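# Pour granules from round-bottom flask into vial

## Task

Transfer the granules out of the round-bottom flask and into the vial. A small remainder left in the flask or the funnel is acceptable, but no granule may end up spilt. At the end the flask has to stand upright in its cork ring and the vial upright in its stand, while the ring, the stand and the tray stay where they began. Letting the glass flask fall more than a few centimetres can break it, and that counts as failure; anything ending on or off the table edge, including the track frame, also fails.

## Robot and tools

Robot: two UR-type arms, left_arm and right_arm, each riding a carriage on one floor track along y at x = 0. left_rail carries left_arm and is always the +y carriage; right_rail carries right_arm. These names do not match image sides. Each gripper is a Robotiq 140 two-finger hand whose fingers can fold if pushed near the palm or tip-first; grip parts in the fingertip quarter of the pads.

Scene frame: fixed to the table, table top z = 0, +z up, +x the direction the arms face, +y to their left, y = 0 mid-track. The table starts at x = 0.17 m. Each arm base sits at x = 0, y = its carriage position_m, z = 0.04 m. Results give end_effector_position (m, the point between closed pads), end_effector_quat_wxyz and velocities in this frame; they can be off by a few cm. Gripper axes: fingers point along its +z, close along its y.

execute_actions(actions, cameras): actions is a list holding one action (empty list just reports state). An action may have rows, steps, until and rail commands. rows: up to 15 rows, each applied for one 1/30 s step. Each row is one flat list of 18 numbers, all in [-1, 1]: left_arm shoulder pan, shoulder lift, elbow, wrist 1, wrist 2, wrist 3, gripper position, force_limit, speed, then the same nine for right_arm. Joint numbers are offsets from the Joint targets at the start of the call (not from the previous row), scaled so 1.0 = 1.326 rad for pan and lift and 1.989 rad for elbow and wrists. Repeating an offset in a new call moves further. Joint ranges: pan, lift, wrists ±6.283 rad, elbow ±3.142 rad; asking more than 0.010 rad beyond is refused. Gripper position is absolute: +1 fully open (140 mm), pads meet near -0.8, -1 closes until blocked. force_limit -1..+1 raises squeeze (about 14 to 58 N); speed -1..+1 is closing rate (about 30 to 250 mm/s), faster closes squeeze harder. To leave a gripper unchanged, resend its last three numbers; 0 is a real command. To hold an arm, send 0 offsets. steps: 1 to 450 (default 15), at least one per row; after the last row arms keep heading to that row's target. until: ends early when rail conditions are met, e.g. {"all": {"status": "ended"}} or {"left_rail": {"position_status": ["!=", "moving"]}}.

Rails: {"left_rail": {"position_m": x}} is an absolute carriage place in metres along y (left_rail -0.8 to 1.5, right_rail -1.5 to 0.8), plus speed_m_s (0.01 to 1) and acceleration_factor (0.1 to 1); {"stop": true} brakes. Keep carriages at least 0.78 m apart. Wait for arrival before reaching for things. Status words: moving, done, contact_stop, time_out, stopped, stopped_with_arm, stopped_for_other_arm, stopped_for_other_carriage; position_answer taken or not_taken.

move(target, speed, blend, stop_force, zero, blocking, cameras): smooth joint-space path. target is one 18-number row or a list of up to 15 rows, laid out as above, every offset counted from the same starting Joint targets. speed in rad/s, 0.01 to 2, default 0.5 (use far less near contact). blend in rad rounds corners. stop_force 4 to 80 N ends an arm's path on contact; omit it when leaving a surface. blocking=false returns early; then use wait or stop before new rows. The result adds a move: line (done, off_target, moving, held, fault, limits=held, worst joint error).

wait(seconds 0 to 10) lets time pass. stop brakes a running move. zoom_image(camera, region [x0,y0,x1,y1] px, max 504x504) enlarges part of the latest image; cameras cam_high, cam_flask, cam_tray, cam_vial, cam_left_wrist, cam_right_wrist, each 896x504. zero_wrist_force(arm) tares the wrist sensor. read_manual gives licence texts. finished_scene(scene) ends the scene irreversibly.

Result lines: Joint positions and velocities per arm (rail first, then six joints), Joint targets (commanded angles that offsets count from), Joint torques, Wrist force/torque in the hand frame plus peak, Tool commands, gripper position_measured (counts: 3 open, 75 ≈ 100 mm, 139 ≈ 60 mm, 200 ≈ 20 mm, 230 pads met) and object_status (0 moving, 1 blocked opening, 2 blocked closing = gripped, 3 reached target or pads met). Warnings include joint sent to its limit, joint command not followed (clearance check altered the arm), MOTOR HOT, fault lines.

Avoid: contact torque at joint limits (elbow 130, wrists 46.9 N m) or about 150 N outside force, both of which stop an arm 10 s; collisions between arms; hard hits, slams, dropping or releasing moving parts; heavy parts held far off centre; tipping the flask or vial or spilling granules. Holding loads or stretched poses heats motors; at 85 °C the arm brakes. Pour slowly over the funnel or vial, and return the flask upright into its ring gently.

Each tool is called as name(argument=value, ...) on one line, values as JSON.

## Session

execute_actions(actions=[])

Scene clock: 0.00 s.
left_arm: end_effector_position=(+0.3563, +1.3330, +0.5790) position_measured=3 object_status=3 end_effector_quat_wxyz=(+0.000, +0.000, +1.000, +0.000) | right_arm: end_effector_position=(+0.3563, -0.7898, +0.5790) position_measured=3 object_status=3 end_effector_quat_wxyz=(+0.000, +0.000, +1.000, +0.000)
Joint positions: left_arm=[1.254 -0.28 -2.157 1.821 -1.235 -1.571 -0.281] | right_arm=[-0.868 -0.281 -2.157 1.821 -1.235 -1.571 -0.28]
Joint velocities: within noise
Joint torques (N m): no reading
Wrist force (N): no reading
Wrist torque (N m): no reading
Wrist force, peak (N): no reading
Joint targets: left_arm=[1.254 -0.281 -2.157 1.821 -1.235 -1.571 -0.280] | right_arm=[-0.868 -0.280 -2.157 1.821 -1.235 -1.571 -0.280]
Tool commands: left_gripper/position=+1.0 left_gripper/force_limit=+1.0 left_gripper/speed=+1.0 right_gripper/position=+1.0 right_gripper/force_limit=+1.0 right_gripper/speed=+1.0
left_rail: position_m=1.254 position_status=done
right_rail: position_m=-0.868 position_status=done

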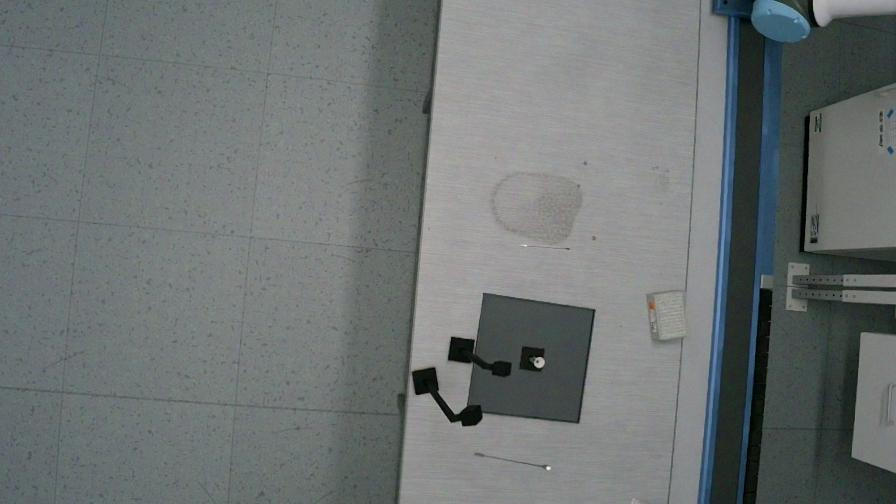

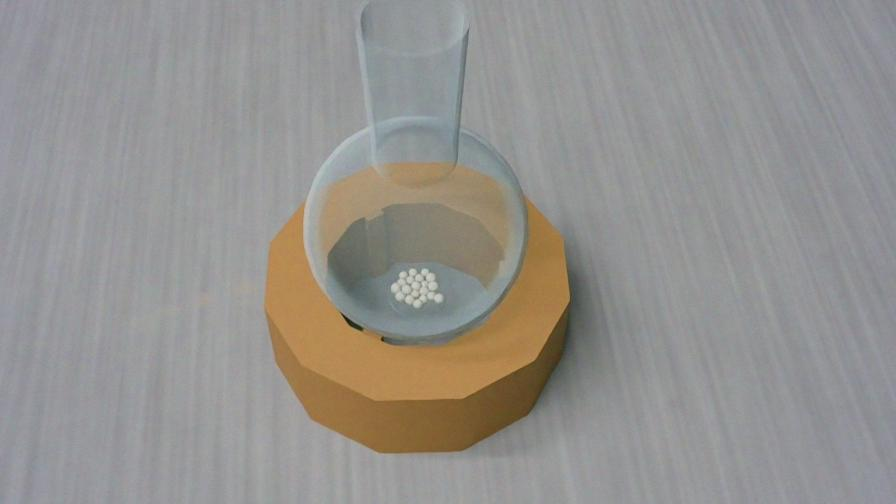

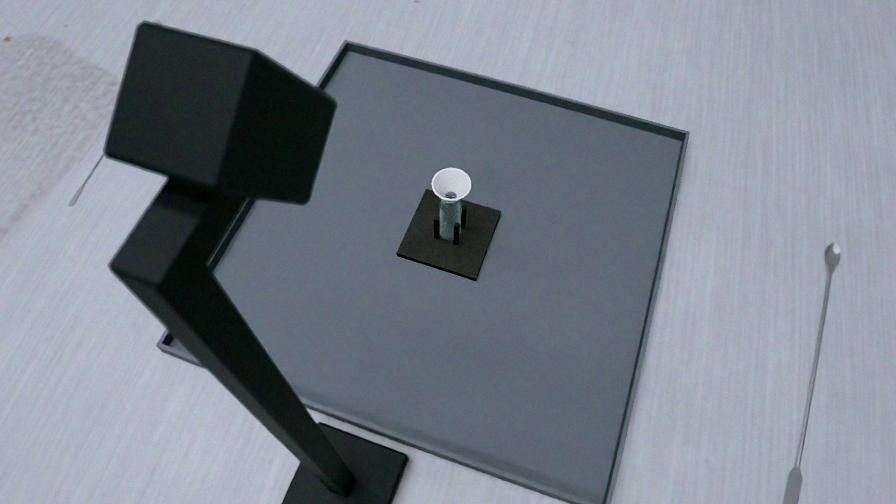

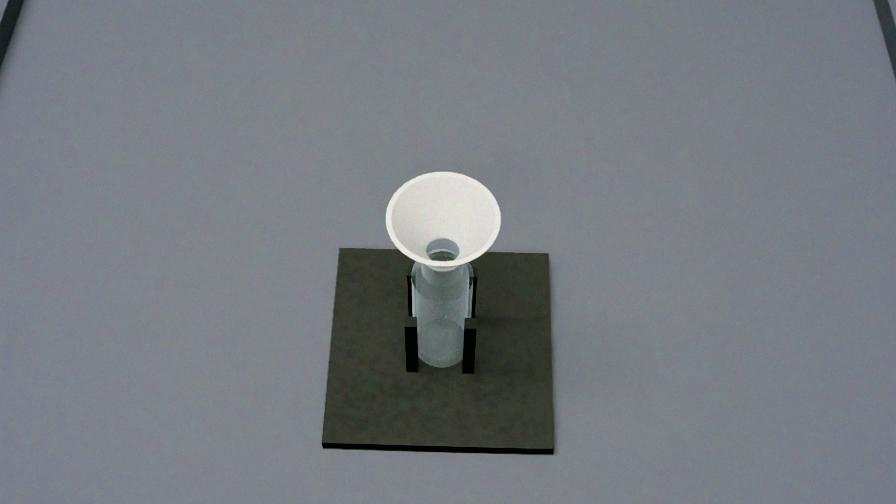

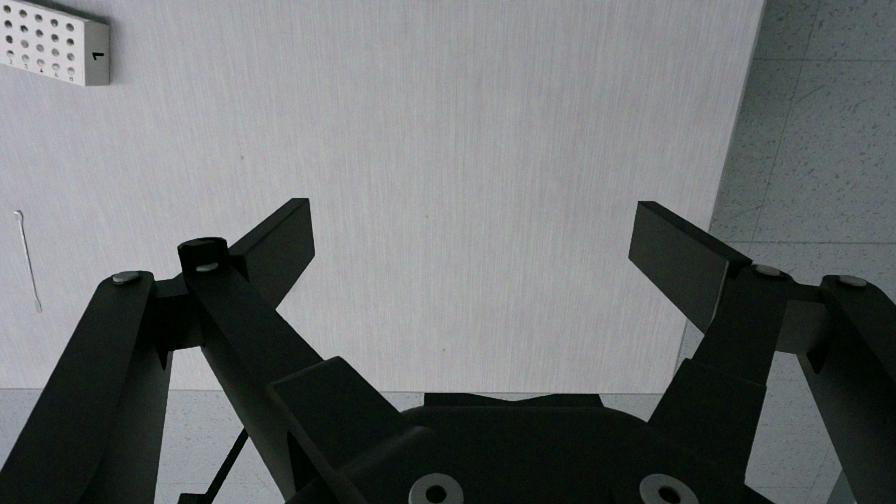

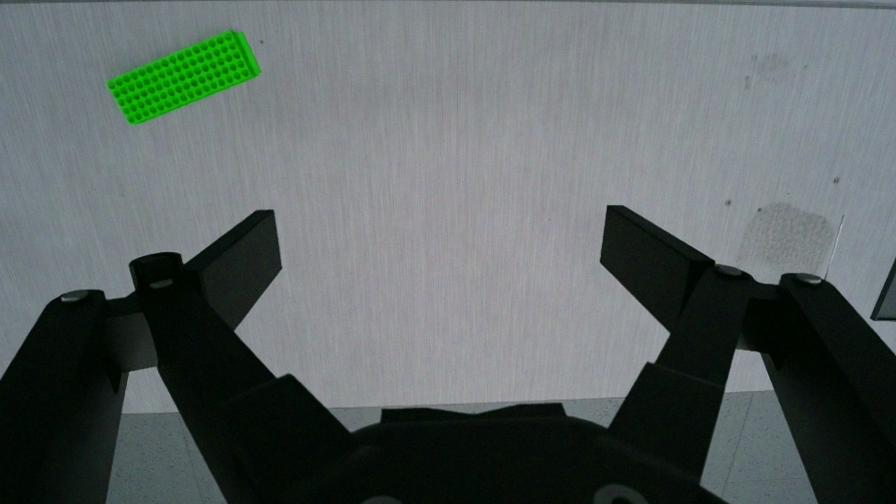

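execute_actions(actions=[{"left_rail":{"position_m":0.9,"acceleration_factor":0.5},"steps":150,"until":{"left_rail":{"position_status":["!=","moving"]}}}], cameras=["cam_high","cam_left_wrist","cam_flask"])

Scene clock: 43.60 s.
left_arm: end_effector_position=(+0.3563, +0.9787, +0.5790) position_measured=3 object_status=3 end_effector_quat_wxyz=(+0.000, +0.000, +1.000, +0.000) end_effector_velocity=(+0.000, -0.001, +0.000) end_effector_angular_velocity=(+0.000, +0.001, -0.002) | right_arm: end_effector_position=(+0.3563, -0.7898, +0.5790) position_measured=3 object_status=3 end_effector_quat_wxyz=(+0.000, +0.000, +1.000, +0.000)
Joint positions: left_arm=[0.9 -0.28 -2.157 1.821 -1.235 -1.571 -0.281] | right_arm=[-0.868 -0.28 -2.157 1.821 -1.235 -1.571 -0.28]
Joint velocities: left_arm=[-0.001 0 0 0.001 0 0 0.001] | right_arm=[within noise]
Joint torques (N m): left_arm=[1.38 4.71 -43.7 -4.02 0.28 0.36] | right_arm=[0.42 5.63 -43.45 -4.09 0.27 0.12]
Wrist force (N): left_arm=[-0.2 -0.4 0.1] | right_arm=[-0.2 0.0 0.0]
Wrist torque (N m): left_arm=[-0.11 0.06 -0.01] | right_arm=[0.00 0.06 0.00]
Wrist force, peak (N): left_arm=[0.2 1.2 -0.3] | right_arm=[-0.7 0.1 0.0]
Joint targets: left_arm=[0.900 -0.281 -2.157 1.821 -1.235 -1.571 -0.280] | right_arm=[-0.868 -0.280 -2.157 1.821 -1.235 -1.571 -0.280]
Tool commands: left_gripper/position=+1.0 left_gripper/force_limit=+1.0 left_gripper/speed=+1.0 right_gripper/position=+1.0 right_gripper/force_limit=+1.0 right_gripper/speed=+1.0
left_rail: position_m=0.900 position_status=done
right_rail: position_m=-0.868 position_status=done
Images, in order (width x height): cam_high 896x504, cam_flask 896x504, cam_left_wrist 896x504.

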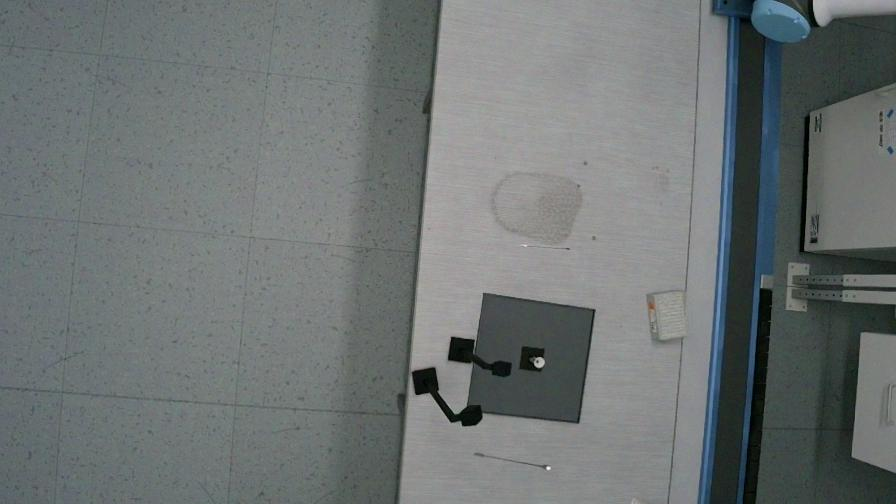

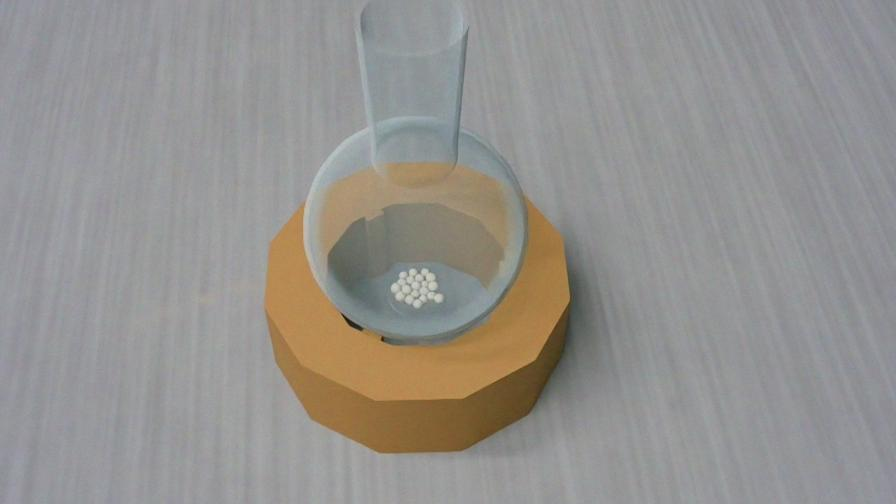

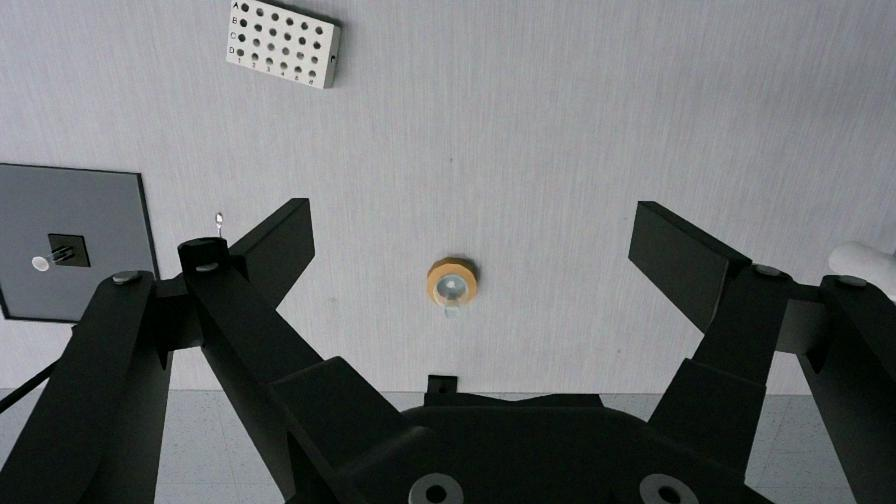

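move(target=[0.106,0.024,0.224,0.155,0.79,0.07,1,1,1,0,0,0,0,0,0,1,1,1], speed=1.0, cameras=[])

move(target=[0.106,0.024,0.224,0.155,0.79,0.071,1,1,1,0,0,0,0,0,0,1,1,1], speed=1.0, cameras=[])

execute_actions(actions=[{"left_rail":{"position_m":0.8},"steps":150,"until":{"left_rail":{"position_status":["!=","moving"]}}}], cameras=["cam_left_wrist","cam_flask","cam_tray"])

Scene clock: 105.10 s.
left_arm: end_effector_position=(+0.3968, +1.3639, +0.5764) position_measured=3 object_status=3 end_effector_quat_wxyz=(-0.176, +0.270, +0.654, +0.685) | right_arm: end_effector_position=(+0.3563, -0.7898, +0.5790) position_measured=3 object_status=3 end_effector_quat_wxyz=(+0.000, +0.000, +1.000, +0.000)
Joint positions: left_arm=[0.9 -0.14 -2.125 2.266 -0.927 0 -0.141] | right_arm=[-0.868 -0.281 -2.157 1.821 -1.235 -1.571 -0.28]
Joint velocities: within noise
Joint torques (N m): left_arm=[12.01 11.27 -36.04 -1.34 4.16 3.35] | right_arm=[-0.12 8.46 -40.73 -2.83 0.65 0.48]
Wrist force (N): left_arm=[-0.6 -0.1 0.8] | right_arm=[-0.5 0.2 0.2]
Wrist torque (N m): left_arm=[0.16 0.10 -0.10] | right_arm=[0.04 0.12 0.00]
Wrist force, peak (N): left_arm=[0.1 -0.7 -1.7] | right_arm=[-0.7 0.2 -0.1]
Joint targets: left_arm=[0.900 -0.140 -2.125 2.266 -0.927 0.000 -0.141] | right_arm=[-0.868 -0.280 -2.157 1.821 -1.235 -1.571 -0.280]
left_rail: position_m=0.900 position_status=done
right_rail: position_m=-0.868 position_status=done
move: done
No camera images: "cameras" was empty.

Scene clock: 107.60 s.
left_arm: end_effector_position=(+0.5004, +1.0744, +0.3004) position_measured=3 object_status=3 end_effector_quat_wxyz=(+0.000, +0.707, +0.000, +0.707) | right_arm: end_effector_position=(+0.3563, -0.7898, +0.5790) position_measured=3 object_status=3 end_effector_quat_wxyz=(+0.000, +0.000, +1.000, +0.000)
Joint positions: left_arm=[0.9 0.001 -2.093 2.712 -0.619 1.571 0] | right_arm=[-0.868 -0.28 -2.157 1.821 -1.235 -1.571 -0.281]
Joint velocities: within noise
Joint torques (N m): left_arm=[12.77 18.34 -25.95 -1.29 2.74 3.28] | right_arm=[0.02 10.97 -41.63 -3.34 0.33 0.32]
Wrist force (N): left_arm=[-1.2 -0.6 0.9] | right_arm=[-0.4 0.1 0.1]
Wrist torque (N m): left_arm=[0.12 0.25 -0.12] | right_arm=[0.02 0.08 0.00]
Wrist force, peak (N): left_arm=[-2.9 0.8 0.1] | right_arm=[-0.5 -0.1 0.3]
Joint targets: left_arm=[0.900 0.001 -2.093 2.712 -0.619 1.571 0.000] | right_arm=[-0.868 -0.280 -2.157 1.821 -1.235 -1.571 -0.280]
left_rail: position_m=0.900 position_status=done
right_rail: position_m=-0.868 position_status=done
move: done
No camera images: "cameras" was empty.

Scene clock: 108.90 s.
left_arm: end_effector_position=(+0.5004, +0.9744, +0.3003) position_measured=3 object_status=3 end_effector_quat_wxyz=(+0.000, +0.707, +0.000, +0.707) end_effector_velocity=(+0.000, -0.001, +0.001) end_effector_angular_velocity=(+0.000, -0.001, +0.000) | right_arm: end_effector_position=(+0.3563, -0.7898, +0.5790) position_measured=3 object_status=3 end_effector_quat_wxyz=(+0.000, +0.000, +1.000, +0.000)
Joint positions: left_arm=[0.8 0.001 -2.093 2.712 -0.619 1.571 0] | right_arm=[-0.868 -0.281 -2.157 1.821 -1.235 -1.571 -0.281]
Joint velocities: left_arm=[-0.001 0 0 -0.001 0 0 0] | right_arm=[within noise]
Joint torques (N m): left_arm=[12.51 17.14 -29.15 -1.89 1.84 3.23] | right_arm=[-2.31 10.83 -40.72 -3.41 0.49 0.44]
Wrist force (N): left_arm=[-1.7 0.0 1.0] | right_arm=[0.0 0.3 0.2]
Wrist torque (N m): left_arm=[0.25 0.35 -0.12] | right_arm=[0.07 0.00 0.00]
Wrist force, peak (N): left_arm=[-1.7 -1.5 0.8] | right_arm=[-0.6 -0.2 -0.3]
Joint targets: left_arm=[0.800 0.001 -2.093 2.712 -0.619 1.571 0.000] | right_arm=[-0.868 -0.280 -2.157 1.821 -1.235 -1.571 -0.280]
Tool commands: left_gripper/position=+1.0 left_gripper/force_limit=+1.0 left_gripper/speed=+1.0 right_gripper/position=+1.0 right_gripper/force_limit=+1.0 right_gripper/speed=+1.0
left_rail: position_m=0.800 position_status=done
right_rail: position_m=-0.868 position_status=done
Images, in order (width x height): cam_flask 896x504, cam_tray 896x504, cam_left_wrist 896x504.

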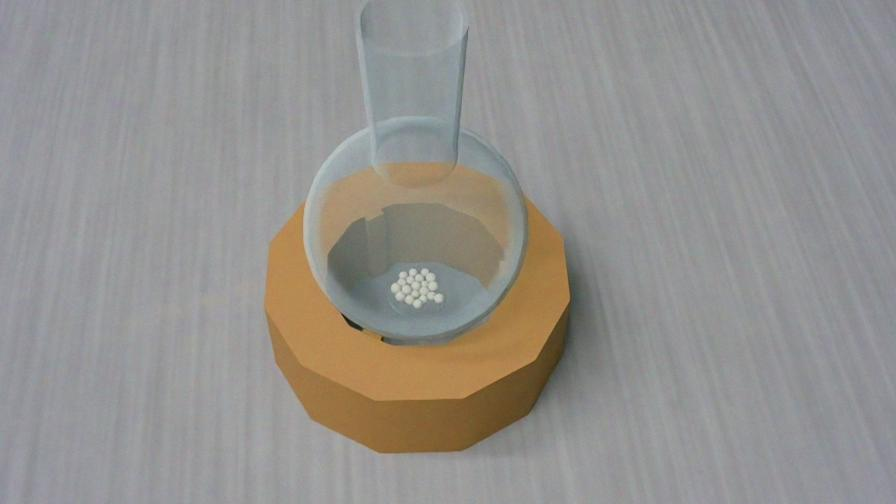

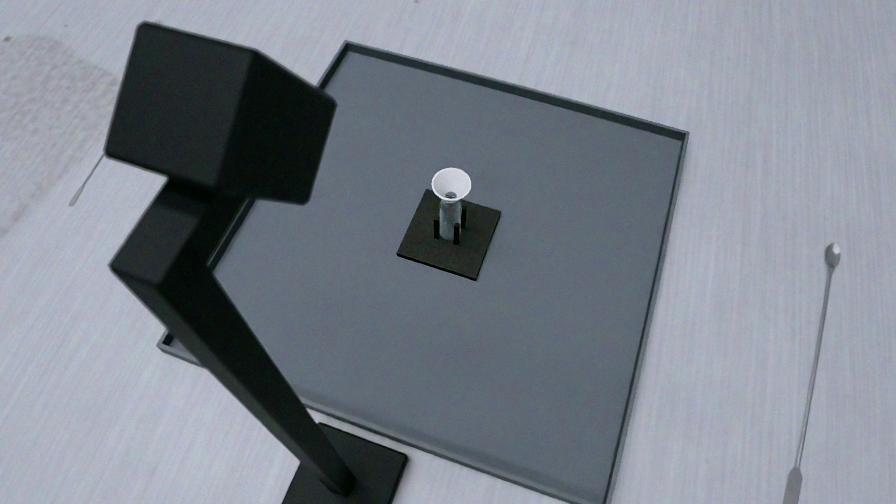

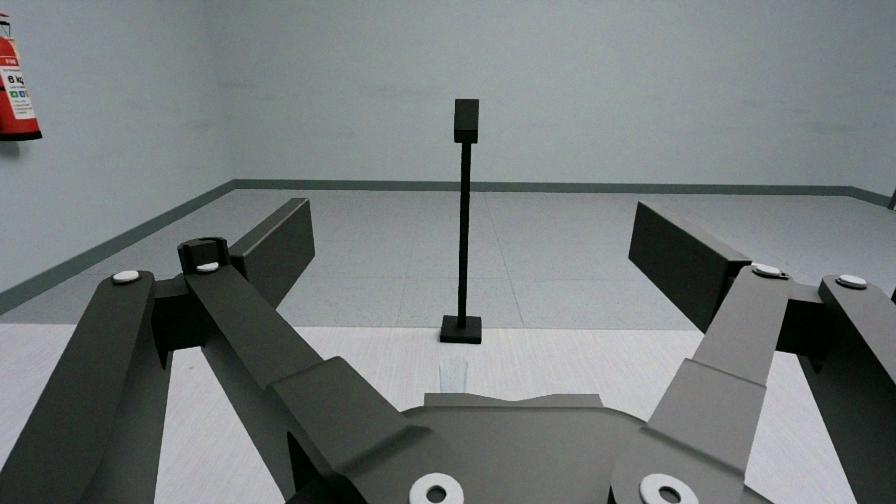

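move(target=[0,0.503,0.081,-0.416,0,0,1,1,1,0,0,0,0,0,0,1,1,1], speed=0.6, cameras=["cam_left_wrist","cam_flask"])

Scene clock: 125.70 s.
left_arm: end_effector_position=(+0.4994, +0.9743, +0.1398) position_measured=3 object_status=3 end_effector_quat_wxyz=(+0.000, +0.707, +0.000, +0.707) | right_arm: end_effector_position=(+0.3563, -0.7898, +0.5790) position_measured=3 object_status=3 end_effector_quat_wxyz=(+0.000, +0.000, +1.000, +0.000)
Joint positions: left_arm=[0.8 0.001 -1.427 2.873 -1.445 1.571 0] | right_arm=[-0.868 -0.281 -2.157 1.821 -1.235 -1.571 -0.281]
Joint velocities: within noise
Joint torques (N m): left_arm=[5.43 -9.75 4.53 -5.15 -1.73 3.05] | right_arm=[0.79 11.03 -43.11 -3.1 0.03 0.49]
Wrist force (N): left_arm=[-1.9 -0.5 1.1] | right_arm=[-0.3 0.2 -0.2]
Wrist torque (N m): left_arm=[0.14 0.34 -0.10] | right_arm=[0.05 0.08 0.00]
Wrist force, peak (N): left_arm=[-2.8 -0.4 0.5] | right_arm=[-0.5 0.4 -0.1]
Joint targets: left_arm=[0.800 0.001 -1.426 2.873 -1.446 1.571 0.000] | right_arm=[-0.868 -0.280 -2.157 1.821 -1.235 -1.571 -0.280]
left_rail: position_m=0.800 position_status=done
right_rail: position_m=-0.868 position_status=done
move: done
Images, in order (width x height): cam_flask 896x504, cam_left_wrist 896x504.

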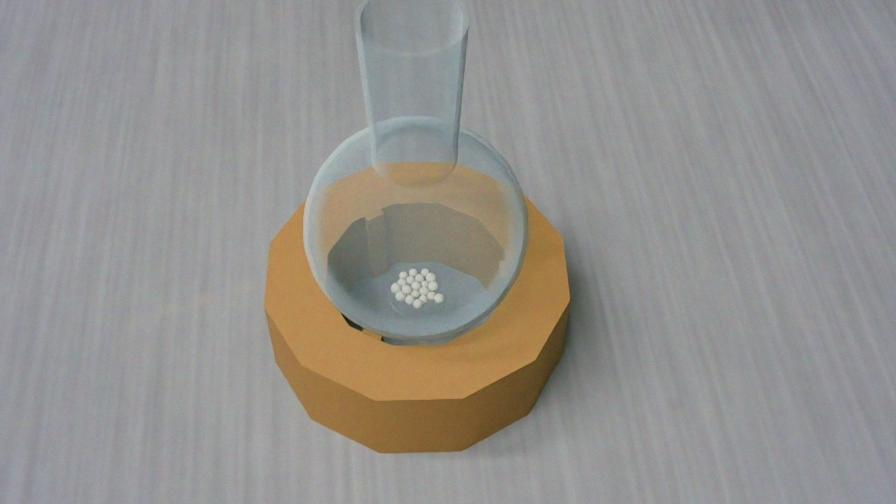

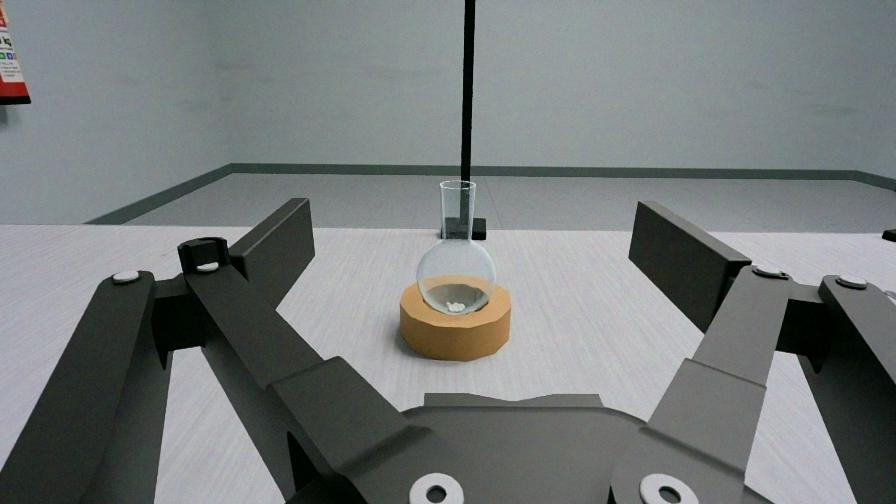

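move(target=[0,0.1237,-0.0494,-0.0337,0,0,1,1,1,0,0,0,0,0,0,1,1,1], speed=0.3, cameras=["cam_left_wrist","cam_flask"])

Scene clock: 154.00 s.
left_arm: end_effector_position=(+0.5598, +0.9743, +0.1143) position_measured=3 object_status=3 end_effector_quat_wxyz=(+0.000, +0.707, +0.000, +0.707) | right_arm: end_effector_position=(+0.3563, -0.7898, +0.5790) position_measured=3 object_status=3 end_effector_quat_wxyz=(+0.000, +0.000, +1.000, +0.000)
Joint positions: left_arm=[0.8 0.001 -1.263 2.775 -1.513 1.571 0] | right_arm=[-0.868 -0.281 -2.157 1.821 -1.235 -1.571 -0.281]
Joint velocities: within noise
Joint torques (N m): left_arm=[-0.47 -16.07 -19.57 -6.22 -1.53 2.71] | right_arm=[1.37 9.94 -41.84 -3.32 0.5 0.57]
Wrist force (N): left_arm=[-2.3 -0.2 1.1] | right_arm=[0.2 -0.1 0.0]
Wrist torque (N m): left_arm=[0.16 0.44 -0.12] | right_arm=[-0.01 -0.04 0.00]
Wrist force, peak (N): left_arm=[-3.0 -0.5 1.7] | right_arm=[-0.5 -0.1 -0.4]
Joint targets: left_arm=[0.800 0.001 -1.262 2.775 -1.513 1.571 0.000] | right_arm=[-0.868 -0.280 -2.157 1.821 -1.235 -1.571 -0.280]
left_rail: position_m=0.800 position_status=done
right_rail: position_m=-0.868 position_status=done
move: done
Images, in order (width x height): cam_flask 896x504, cam_left_wrist 896x504.

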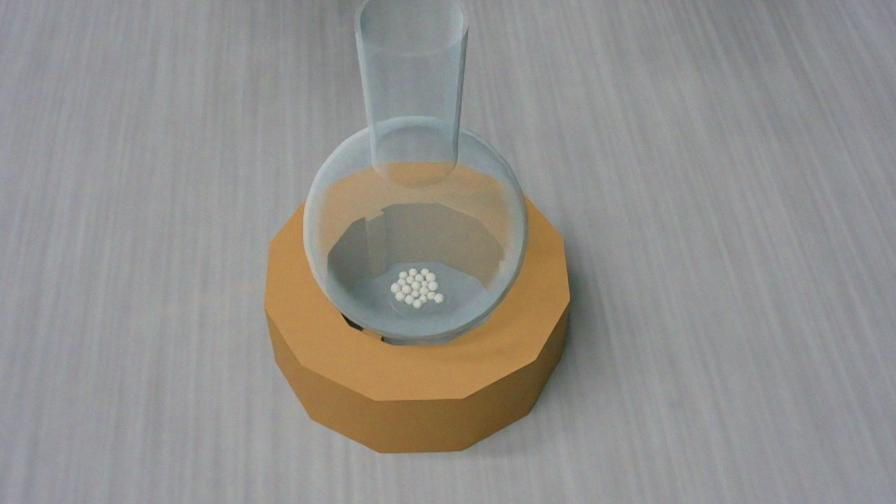

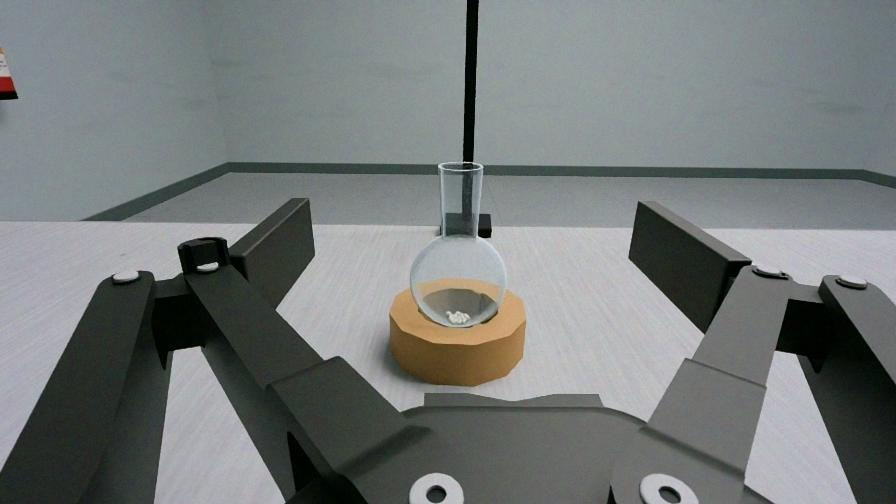

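move(target=[0,0.0109,-0.0353,0.0281,0,0,1,1,1,0,0,0,0,0,0,1,1,1], speed=0.1, cameras=["cam_left_wrist","cam_flask"])

Scene clock: 170.50 s.
left_arm: end_effector_position=(+0.5999, +0.9743, +0.1141) position_measured=3 object_status=3 end_effector_quat_wxyz=(+0.000, +0.707, +0.000, +0.707) | right_arm: end_effector_position=(+0.3563, -0.7898, +0.5790) position_measured=3 object_status=3 end_effector_quat_wxyz=(+0.000, +0.000, +1.000, +0.000)
Joint positions: left_arm=[0.8 0.001 -1.248 2.705 -1.457 1.571 0] | right_arm=[-0.868 -0.281 -2.157 1.821 -1.235 -1.571 -0.281]
Joint velocities: within noise
Joint torques (N m): left_arm=[-5.14 -28.08 -19.33 -0.5 -1.61 2.77] | right_arm=[-0.54 13.29 -41.81 -3.14 0.31 0.73]
Wrist force (N): left_arm=[-2.1 -0.5 0.4] | right_arm=[0.0 0.0 0.0]
Wrist torque (N m): left_arm=[0.10 0.41 -0.14] | right_arm=[0.01 0.01 0.00]
Wrist force, peak (N): left_arm=[-2.5 -0.6 0.9] | right_arm=[-0.4 0.4 0.1]
Joint targets: left_arm=[0.800 0.001 -1.248 2.704 -1.457 1.571 0.000] | right_arm=[-0.868 -0.280 -2.157 1.821 -1.235 -1.571 -0.280]
left_rail: position_m=0.800 position_status=done
right_rail: position_m=-0.868 position_status=done
move: done
Images, in order (width x height): cam_flask 896x504, cam_left_wrist 896x504.

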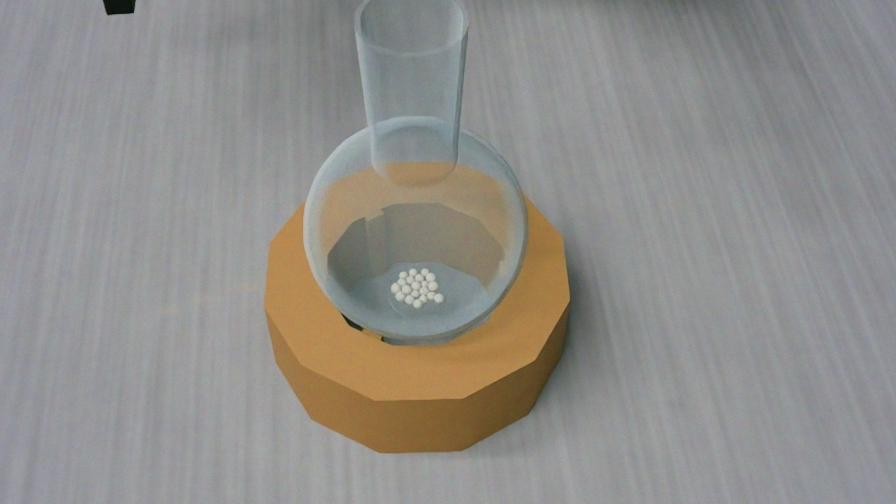

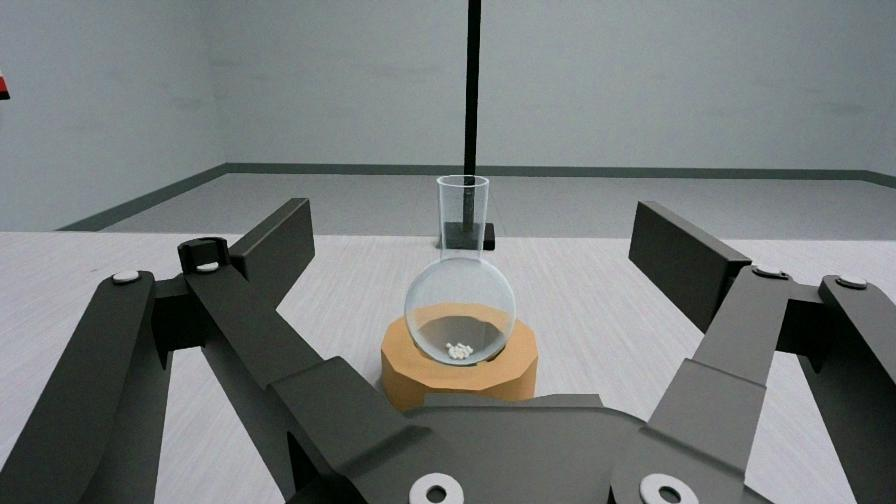

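zoom_image(camera="cam_flask", region=[392, 0, 896, 120])

move(target=[0,0.0037,-0.00925,0.00685,0,0,1,1,1,0,0,0,0,0,0,1,1,1], speed=0.1, cameras=["cam_left_wrist","cam_flask"])

Scaled by 1.000.

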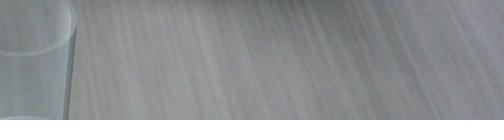

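Scene clock: 181.33 s.
left_arm: end_effector_position=(+0.6103, +0.9743, +0.1141) position_measured=3 object_status=3 end_effector_quat_wxyz=(+0.000, +0.707, +0.000, +0.707) | right_arm: end_effector_position=(+0.3563, -0.7898, +0.5790) position_measured=3 object_status=3 end_effector_quat_wxyz=(+0.000, +0.000, +1.000, +0.000)
Joint positions: left_arm=[0.8 0.001 -1.243 2.686 -1.444 1.571 0] | right_arm=[-0.868 -0.28 -2.157 1.821 -1.235 -1.571 -0.281]
Joint velocities: within noise
Joint torques (N m): left_arm=[-9.37 -27.32 -18.04 -1.13 -1.47 2.51] | right_arm=[2.28 12.66 -41.66 -3.87 0.06 0.44]
Wrist force (N): left_arm=[-1.9 -0.3 0.8] | right_arm=[-0.4 -0.2 -0.3]
Wrist torque (N m): left_arm=[0.15 0.36 -0.14] | right_arm=[-0.03 0.08 0.00]
Wrist force, peak (N): left_arm=[-2.5 -0.5 1.1] | right_arm=[-0.2 0.6 0.1]
Joint targets: left_arm=[0.800 0.001 -1.243 2.686 -1.443 1.571 0.000] | right_arm=[-0.868 -0.280 -2.157 1.821 -1.235 -1.571 -0.280]
left_rail: position_m=0.800 position_status=done
right_rail: position_m=-0.868 position_status=done
move: done
Images, in order (width x height): cam_flask 896x504, cam_left_wrist 896x504.

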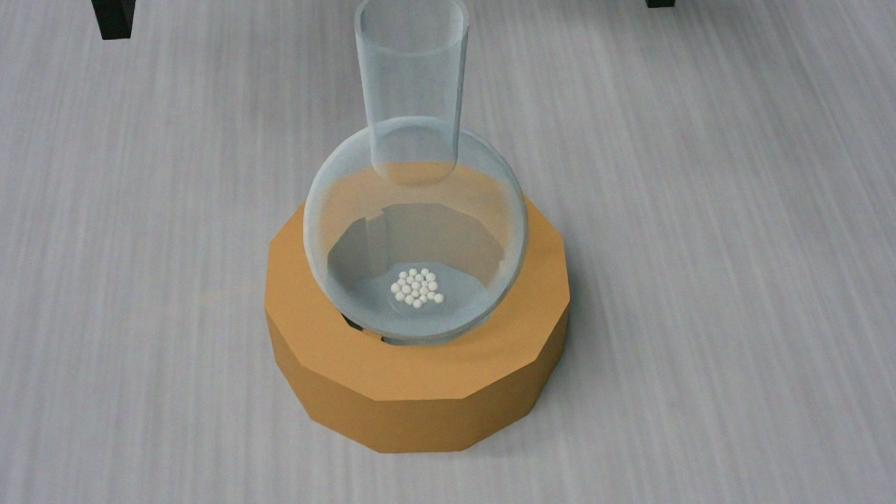

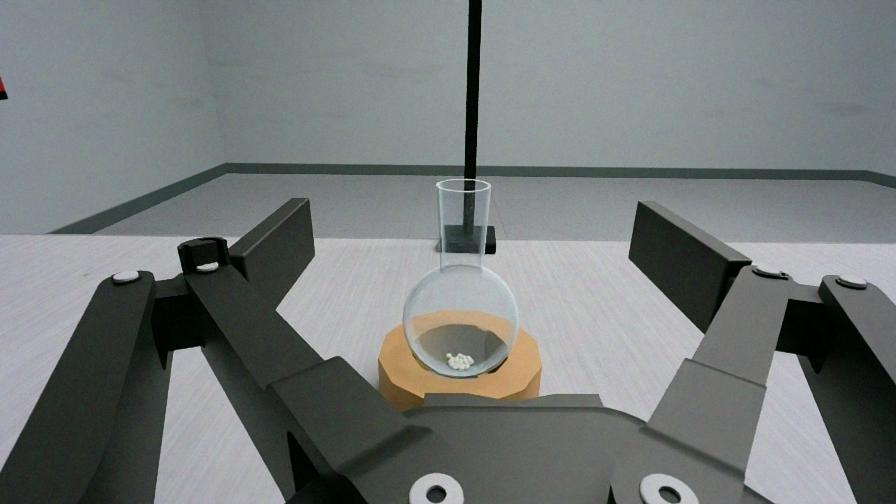

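move(target=[0,0.0035,-0.0082,0.0059,0,0,1,1,1,0,0,0,0,0,0,1,1,1], speed=0.1, cameras=["cam_left_wrist","cam_flask"])

execute_actions(actions=[{"rows":[[0,0,0,0,0,0,-0.35,0,-0.8,0,0,0,0,0,0,1,1,1]],"steps":60}], cameras=["cam_left_wrist","cam_flask"])

Scene clock: 194.53 s.
left_arm: end_effector_position=(+0.6196, +0.9743, +0.1140) position_measured=3 object_status=3 end_effector_quat_wxyz=(+0.000, +0.707, +0.000, +0.707) | right_arm: end_effector_position=(+0.3563, -0.7898, +0.5790) position_measured=3 object_status=3 end_effector_quat_wxyz=(+0.000, +0.000, +1.000, +0.000)
Joint positions: left_arm=[0.8 0.001 -1.238 2.67 -1.432 1.571 0] | right_arm=[-0.868 -0.281 -2.157 1.821 -1.235 -1.571 -0.28]
Joint velocities: within noise
Joint torques (N m): left_arm=[-9.34 -27.72 -21.61 -1.47 -1.47 2.29] | right_arm=[1.24 12.18 -41.19 -3.73 0.2 0.73]
Wrist force (N): left_arm=[-2.2 -0.5 0.9] | right_arm=[-0.2 0.0 0.4]
Wrist torque (N m): left_arm=[0.10 0.41 -0.14] | right_arm=[0.00 0.04 0.00]
Wrist force, peak (N): left_arm=[-2.5 -0.6 1.1] | right_arm=[-0.5 0.3 -0.3]
Joint targets: left_arm=[0.800 0.001 -1.238 2.670 -1.432 1.571 0.000] | right_arm=[-0.868 -0.280 -2.157 1.821 -1.235 -1.571 -0.280]
left_rail: position_m=0.800 position_status=done
right_rail: position_m=-0.868 position_status=done
move: done
Images, in order (width x height): cam_flask 896x504, cam_left_wrist 896x504.

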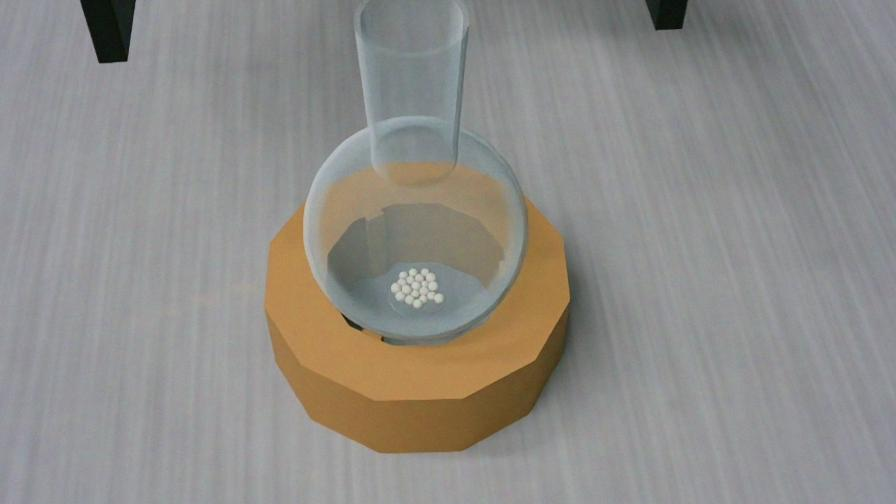

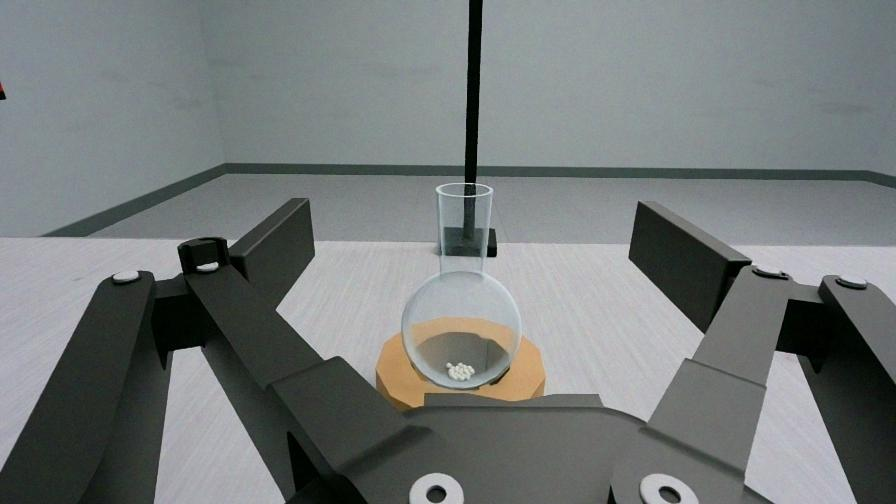

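Scene clock: 196.80 s.
left_arm: end_effector_position=(+0.6199, +0.9743, +0.1140) position_measured=173 object_status=0 end_effector_quat_wxyz=(+0.000, +0.707, +0.000, +0.707) | right_arm: end_effector_position=(+0.3563, -0.7898, +0.5790) position_measured=3 object_status=3 end_effector_quat_wxyz=(+0.000, +0.000, +1.000, +0.000)
Joint positions: left_arm=[0.8 0.001 -1.238 2.67 -1.432 1.571 0] | right_arm=[-0.868 -0.28 -2.157 1.821 -1.235 -1.571 -0.28]
Joint velocities: within noise
Joint torques (N m): left_arm=[-8.23 -29.38 -15.32 -1.86 -1.58 2.1] | right_arm=[0.66 13.17 -42.03 -3.37 0.31 0.69]
Wrist force (N): left_arm=[-2.0 -0.2 0.8] | right_arm=[0.1 0.1 -0.1]
Wrist torque (N m): left_arm=[0.16 0.32 -0.14] | right_arm=[0.03 -0.02 0.00]
Wrist force, peak (N): left_arm=[-2.6 -0.3 0.7] | right_arm=[-0.3 0.5 -0.4]
Joint targets: left_arm=[0.800 0.001 -1.238 2.670 -1.432 1.571 0.000] | right_arm=[-0.868 -0.280 -2.157 1.821 -1.235 -1.571 -0.280]
left_rail: position_m=0.800 position_status=done
right_rail: position_m=-0.868 position_status=done
Images, in order (width x height): cam_flask 896x504, cam_left_wrist 896x504.

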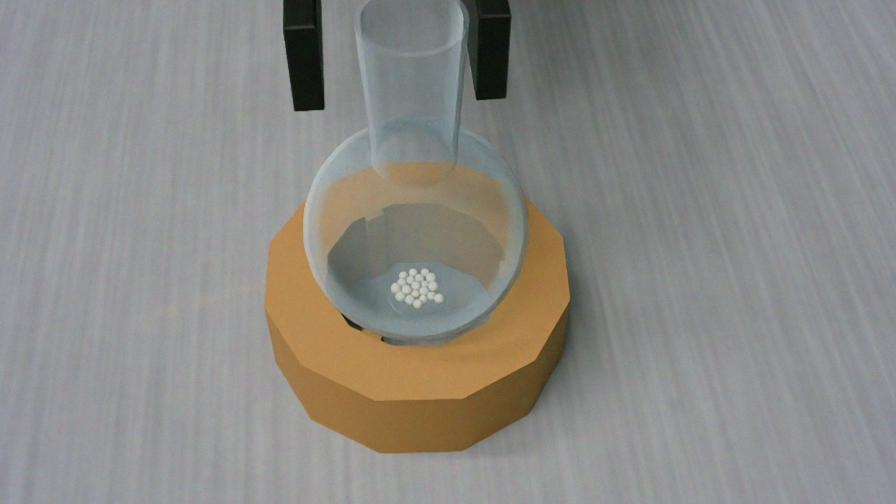

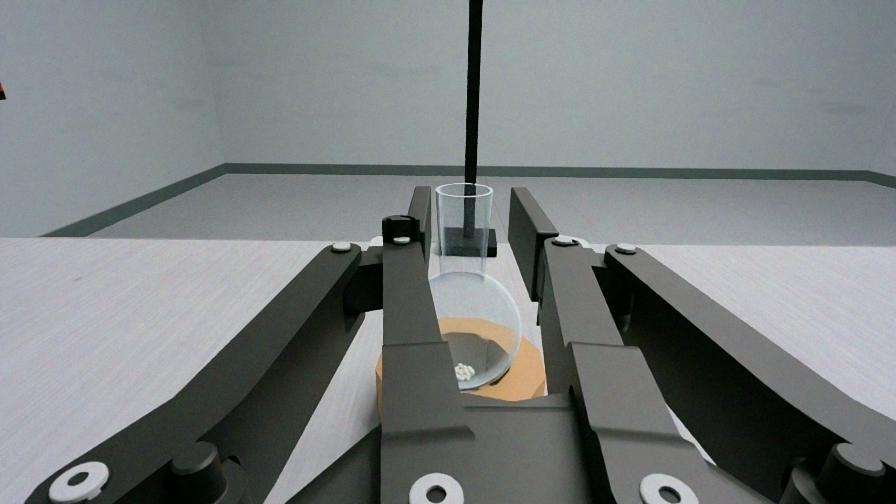

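execute_actions(actions=[{"left_rail":{"position_m":0.8036,"acceleration_factor":0.2,"speed_m_s":0.02},"steps":60,"until":{"left_rail":{"position_status":["!=","moving"]}}}], cameras=["cam_left_wrist","cam_flask"])

Scene clock: 205.83 s.
left_arm: end_effector_position=(+0.6199, +0.9780, +0.1140) position_measured=173 object_status=3 end_effector_quat_wxyz=(+0.000, +0.707, +0.000, +0.707) | right_arm: end_effector_position=(+0.3563, -0.7898, +0.5790) position_measured=3 object_status=3 end_effector_quat_wxyz=(+0.000, +0.000, +1.000, +0.000)
Joint positions: left_arm=[0.804 0.001 -1.238 2.67 -1.432 1.571 0] | right_arm=[-0.868 -0.28 -2.157 1.821 -1.235 -1.571 -0.281]
Joint velocities: within noise
Joint torques (N m): left_arm=[-8.2 -30 -6.2 -3.02 -1.51 2.25] | right_arm=[1.85 10.6 -42.39 -3.3 -0.13 0.77]
Wrist force (N): left_arm=[-2.2 -0.6 0.9] | right_arm=[-0.3 0.2 0.2]
Wrist torque (N m): left_arm=[0.08 0.35 -0.14] | right_arm=[0.05 0.06 0.00]
Wrist force, peak (N): left_arm=[-2.4 -0.6 1.1] | right_arm=[-0.6 0.4 0.3]
Joint targets: left_arm=[0.804 0.001 -1.238 2.670 -1.432 1.571 0.000] | right_arm=[-0.868 -0.280 -2.157 1.821 -1.235 -1.571 -0.280]
Tool commands: left_gripper/position=-0.35 left_gripper/force_limit=+0.0 left_gripper/speed=-0.8 right_gripper/position=+1.0 right_gripper/force_limit=+1.0 right_gripper/speed=+1.0
left_rail: position_m=0.804 speed_m_s=0.02 position_status=done
right_rail: position_m=-0.868 position_status=done
Images, in order (width x height): cam_flask 896x504, cam_left_wrist 896x504.

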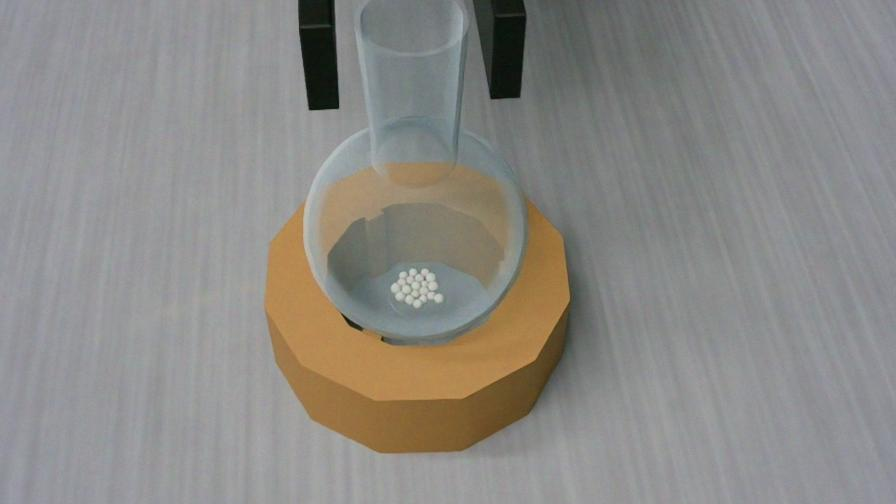

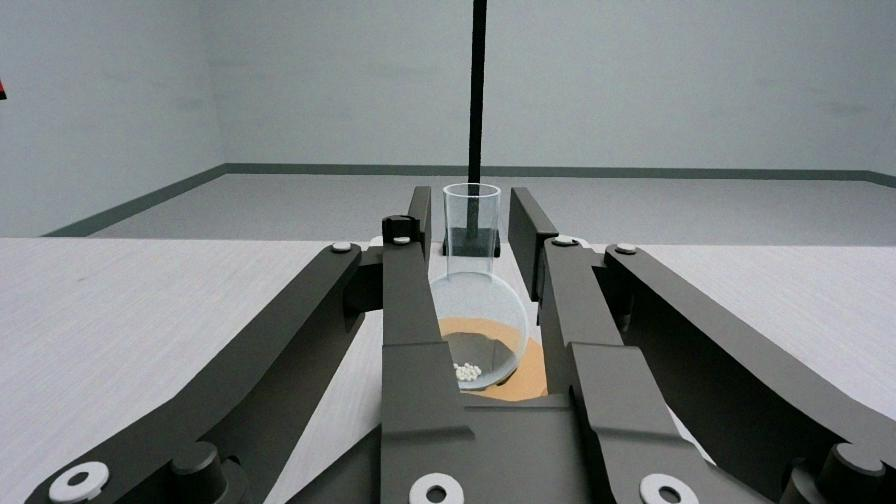

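execute_actions(actions=[{"rows":[[0,0,0,0,0,0,-1,0,-1,0,0,0,0,0,0,1,1,1]],"steps":90}], cameras=["cam_left_wrist","cam_flask"])

Scene clock: 212.70 s.
left_arm: end_effector_position=(+0.6199, +0.9779, +0.1140) position_measured=195 object_status=2 end_effector_quat_wxyz=(+0.000, +0.707, +0.000, +0.707) | right_arm: end_effector_position=(+0.3563, -0.7898, +0.5790) position_measured=3 object_status=3 end_effector_quat_wxyz=(+0.000, +0.000, +1.000, +0.000)
Joint positions: left_arm=[0.804 0.001 -1.238 2.67 -1.432 1.571 0] | right_arm=[-0.868 -0.281 -2.157 1.821 -1.235 -1.571 -0.281]
Joint velocities: within noise
Joint torques (N m): left_arm=[-7.54 -31.54 0.57 -4.6 -1.42 2.03] | right_arm=[-2.3 12 -41.53 -3.74 -0.15 0.29]
Wrist force (N): left_arm=[-2.2 0.1 0.3] | right_arm=[-0.3 0.1 -0.2]
Wrist torque (N m): left_arm=[0.19 0.36 -0.16] | right_arm=[0.03 0.06 0.00]
Wrist force, peak (N): left_arm=[-2.6 -0.5 0.9] | right_arm=[-0.5 0.4 0.3]
Joint targets: left_arm=[0.804 0.001 -1.238 2.670 -1.432 1.571 0.000] | right_arm=[-0.868 -0.280 -2.157 1.821 -1.235 -1.571 -0.280]
left_rail: position_m=0.804 speed_m_s=0.02 position_status=done
right_rail: position_m=-0.868 position_status=done
Images, in order (width x height): cam_flask 896x504, cam_left_wrist 896x504.

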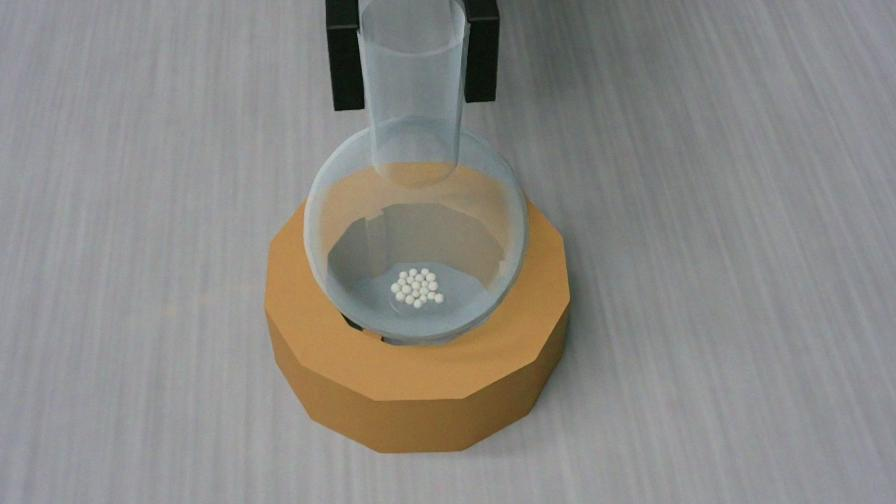

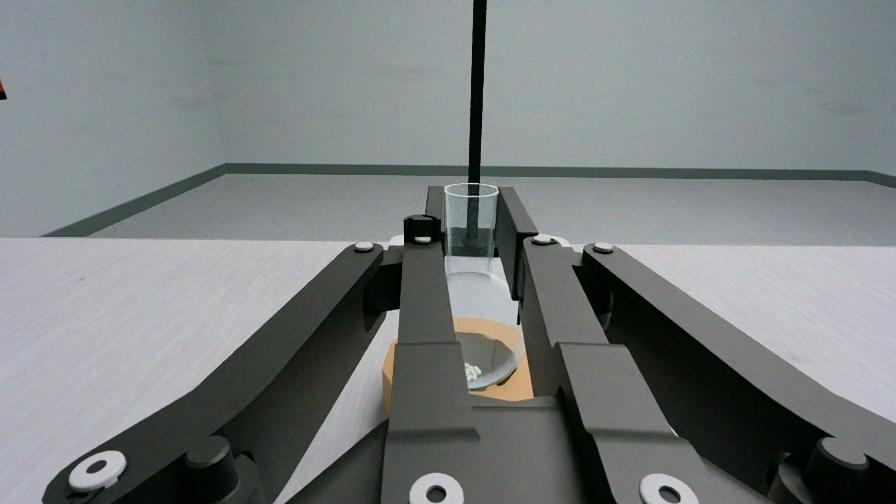

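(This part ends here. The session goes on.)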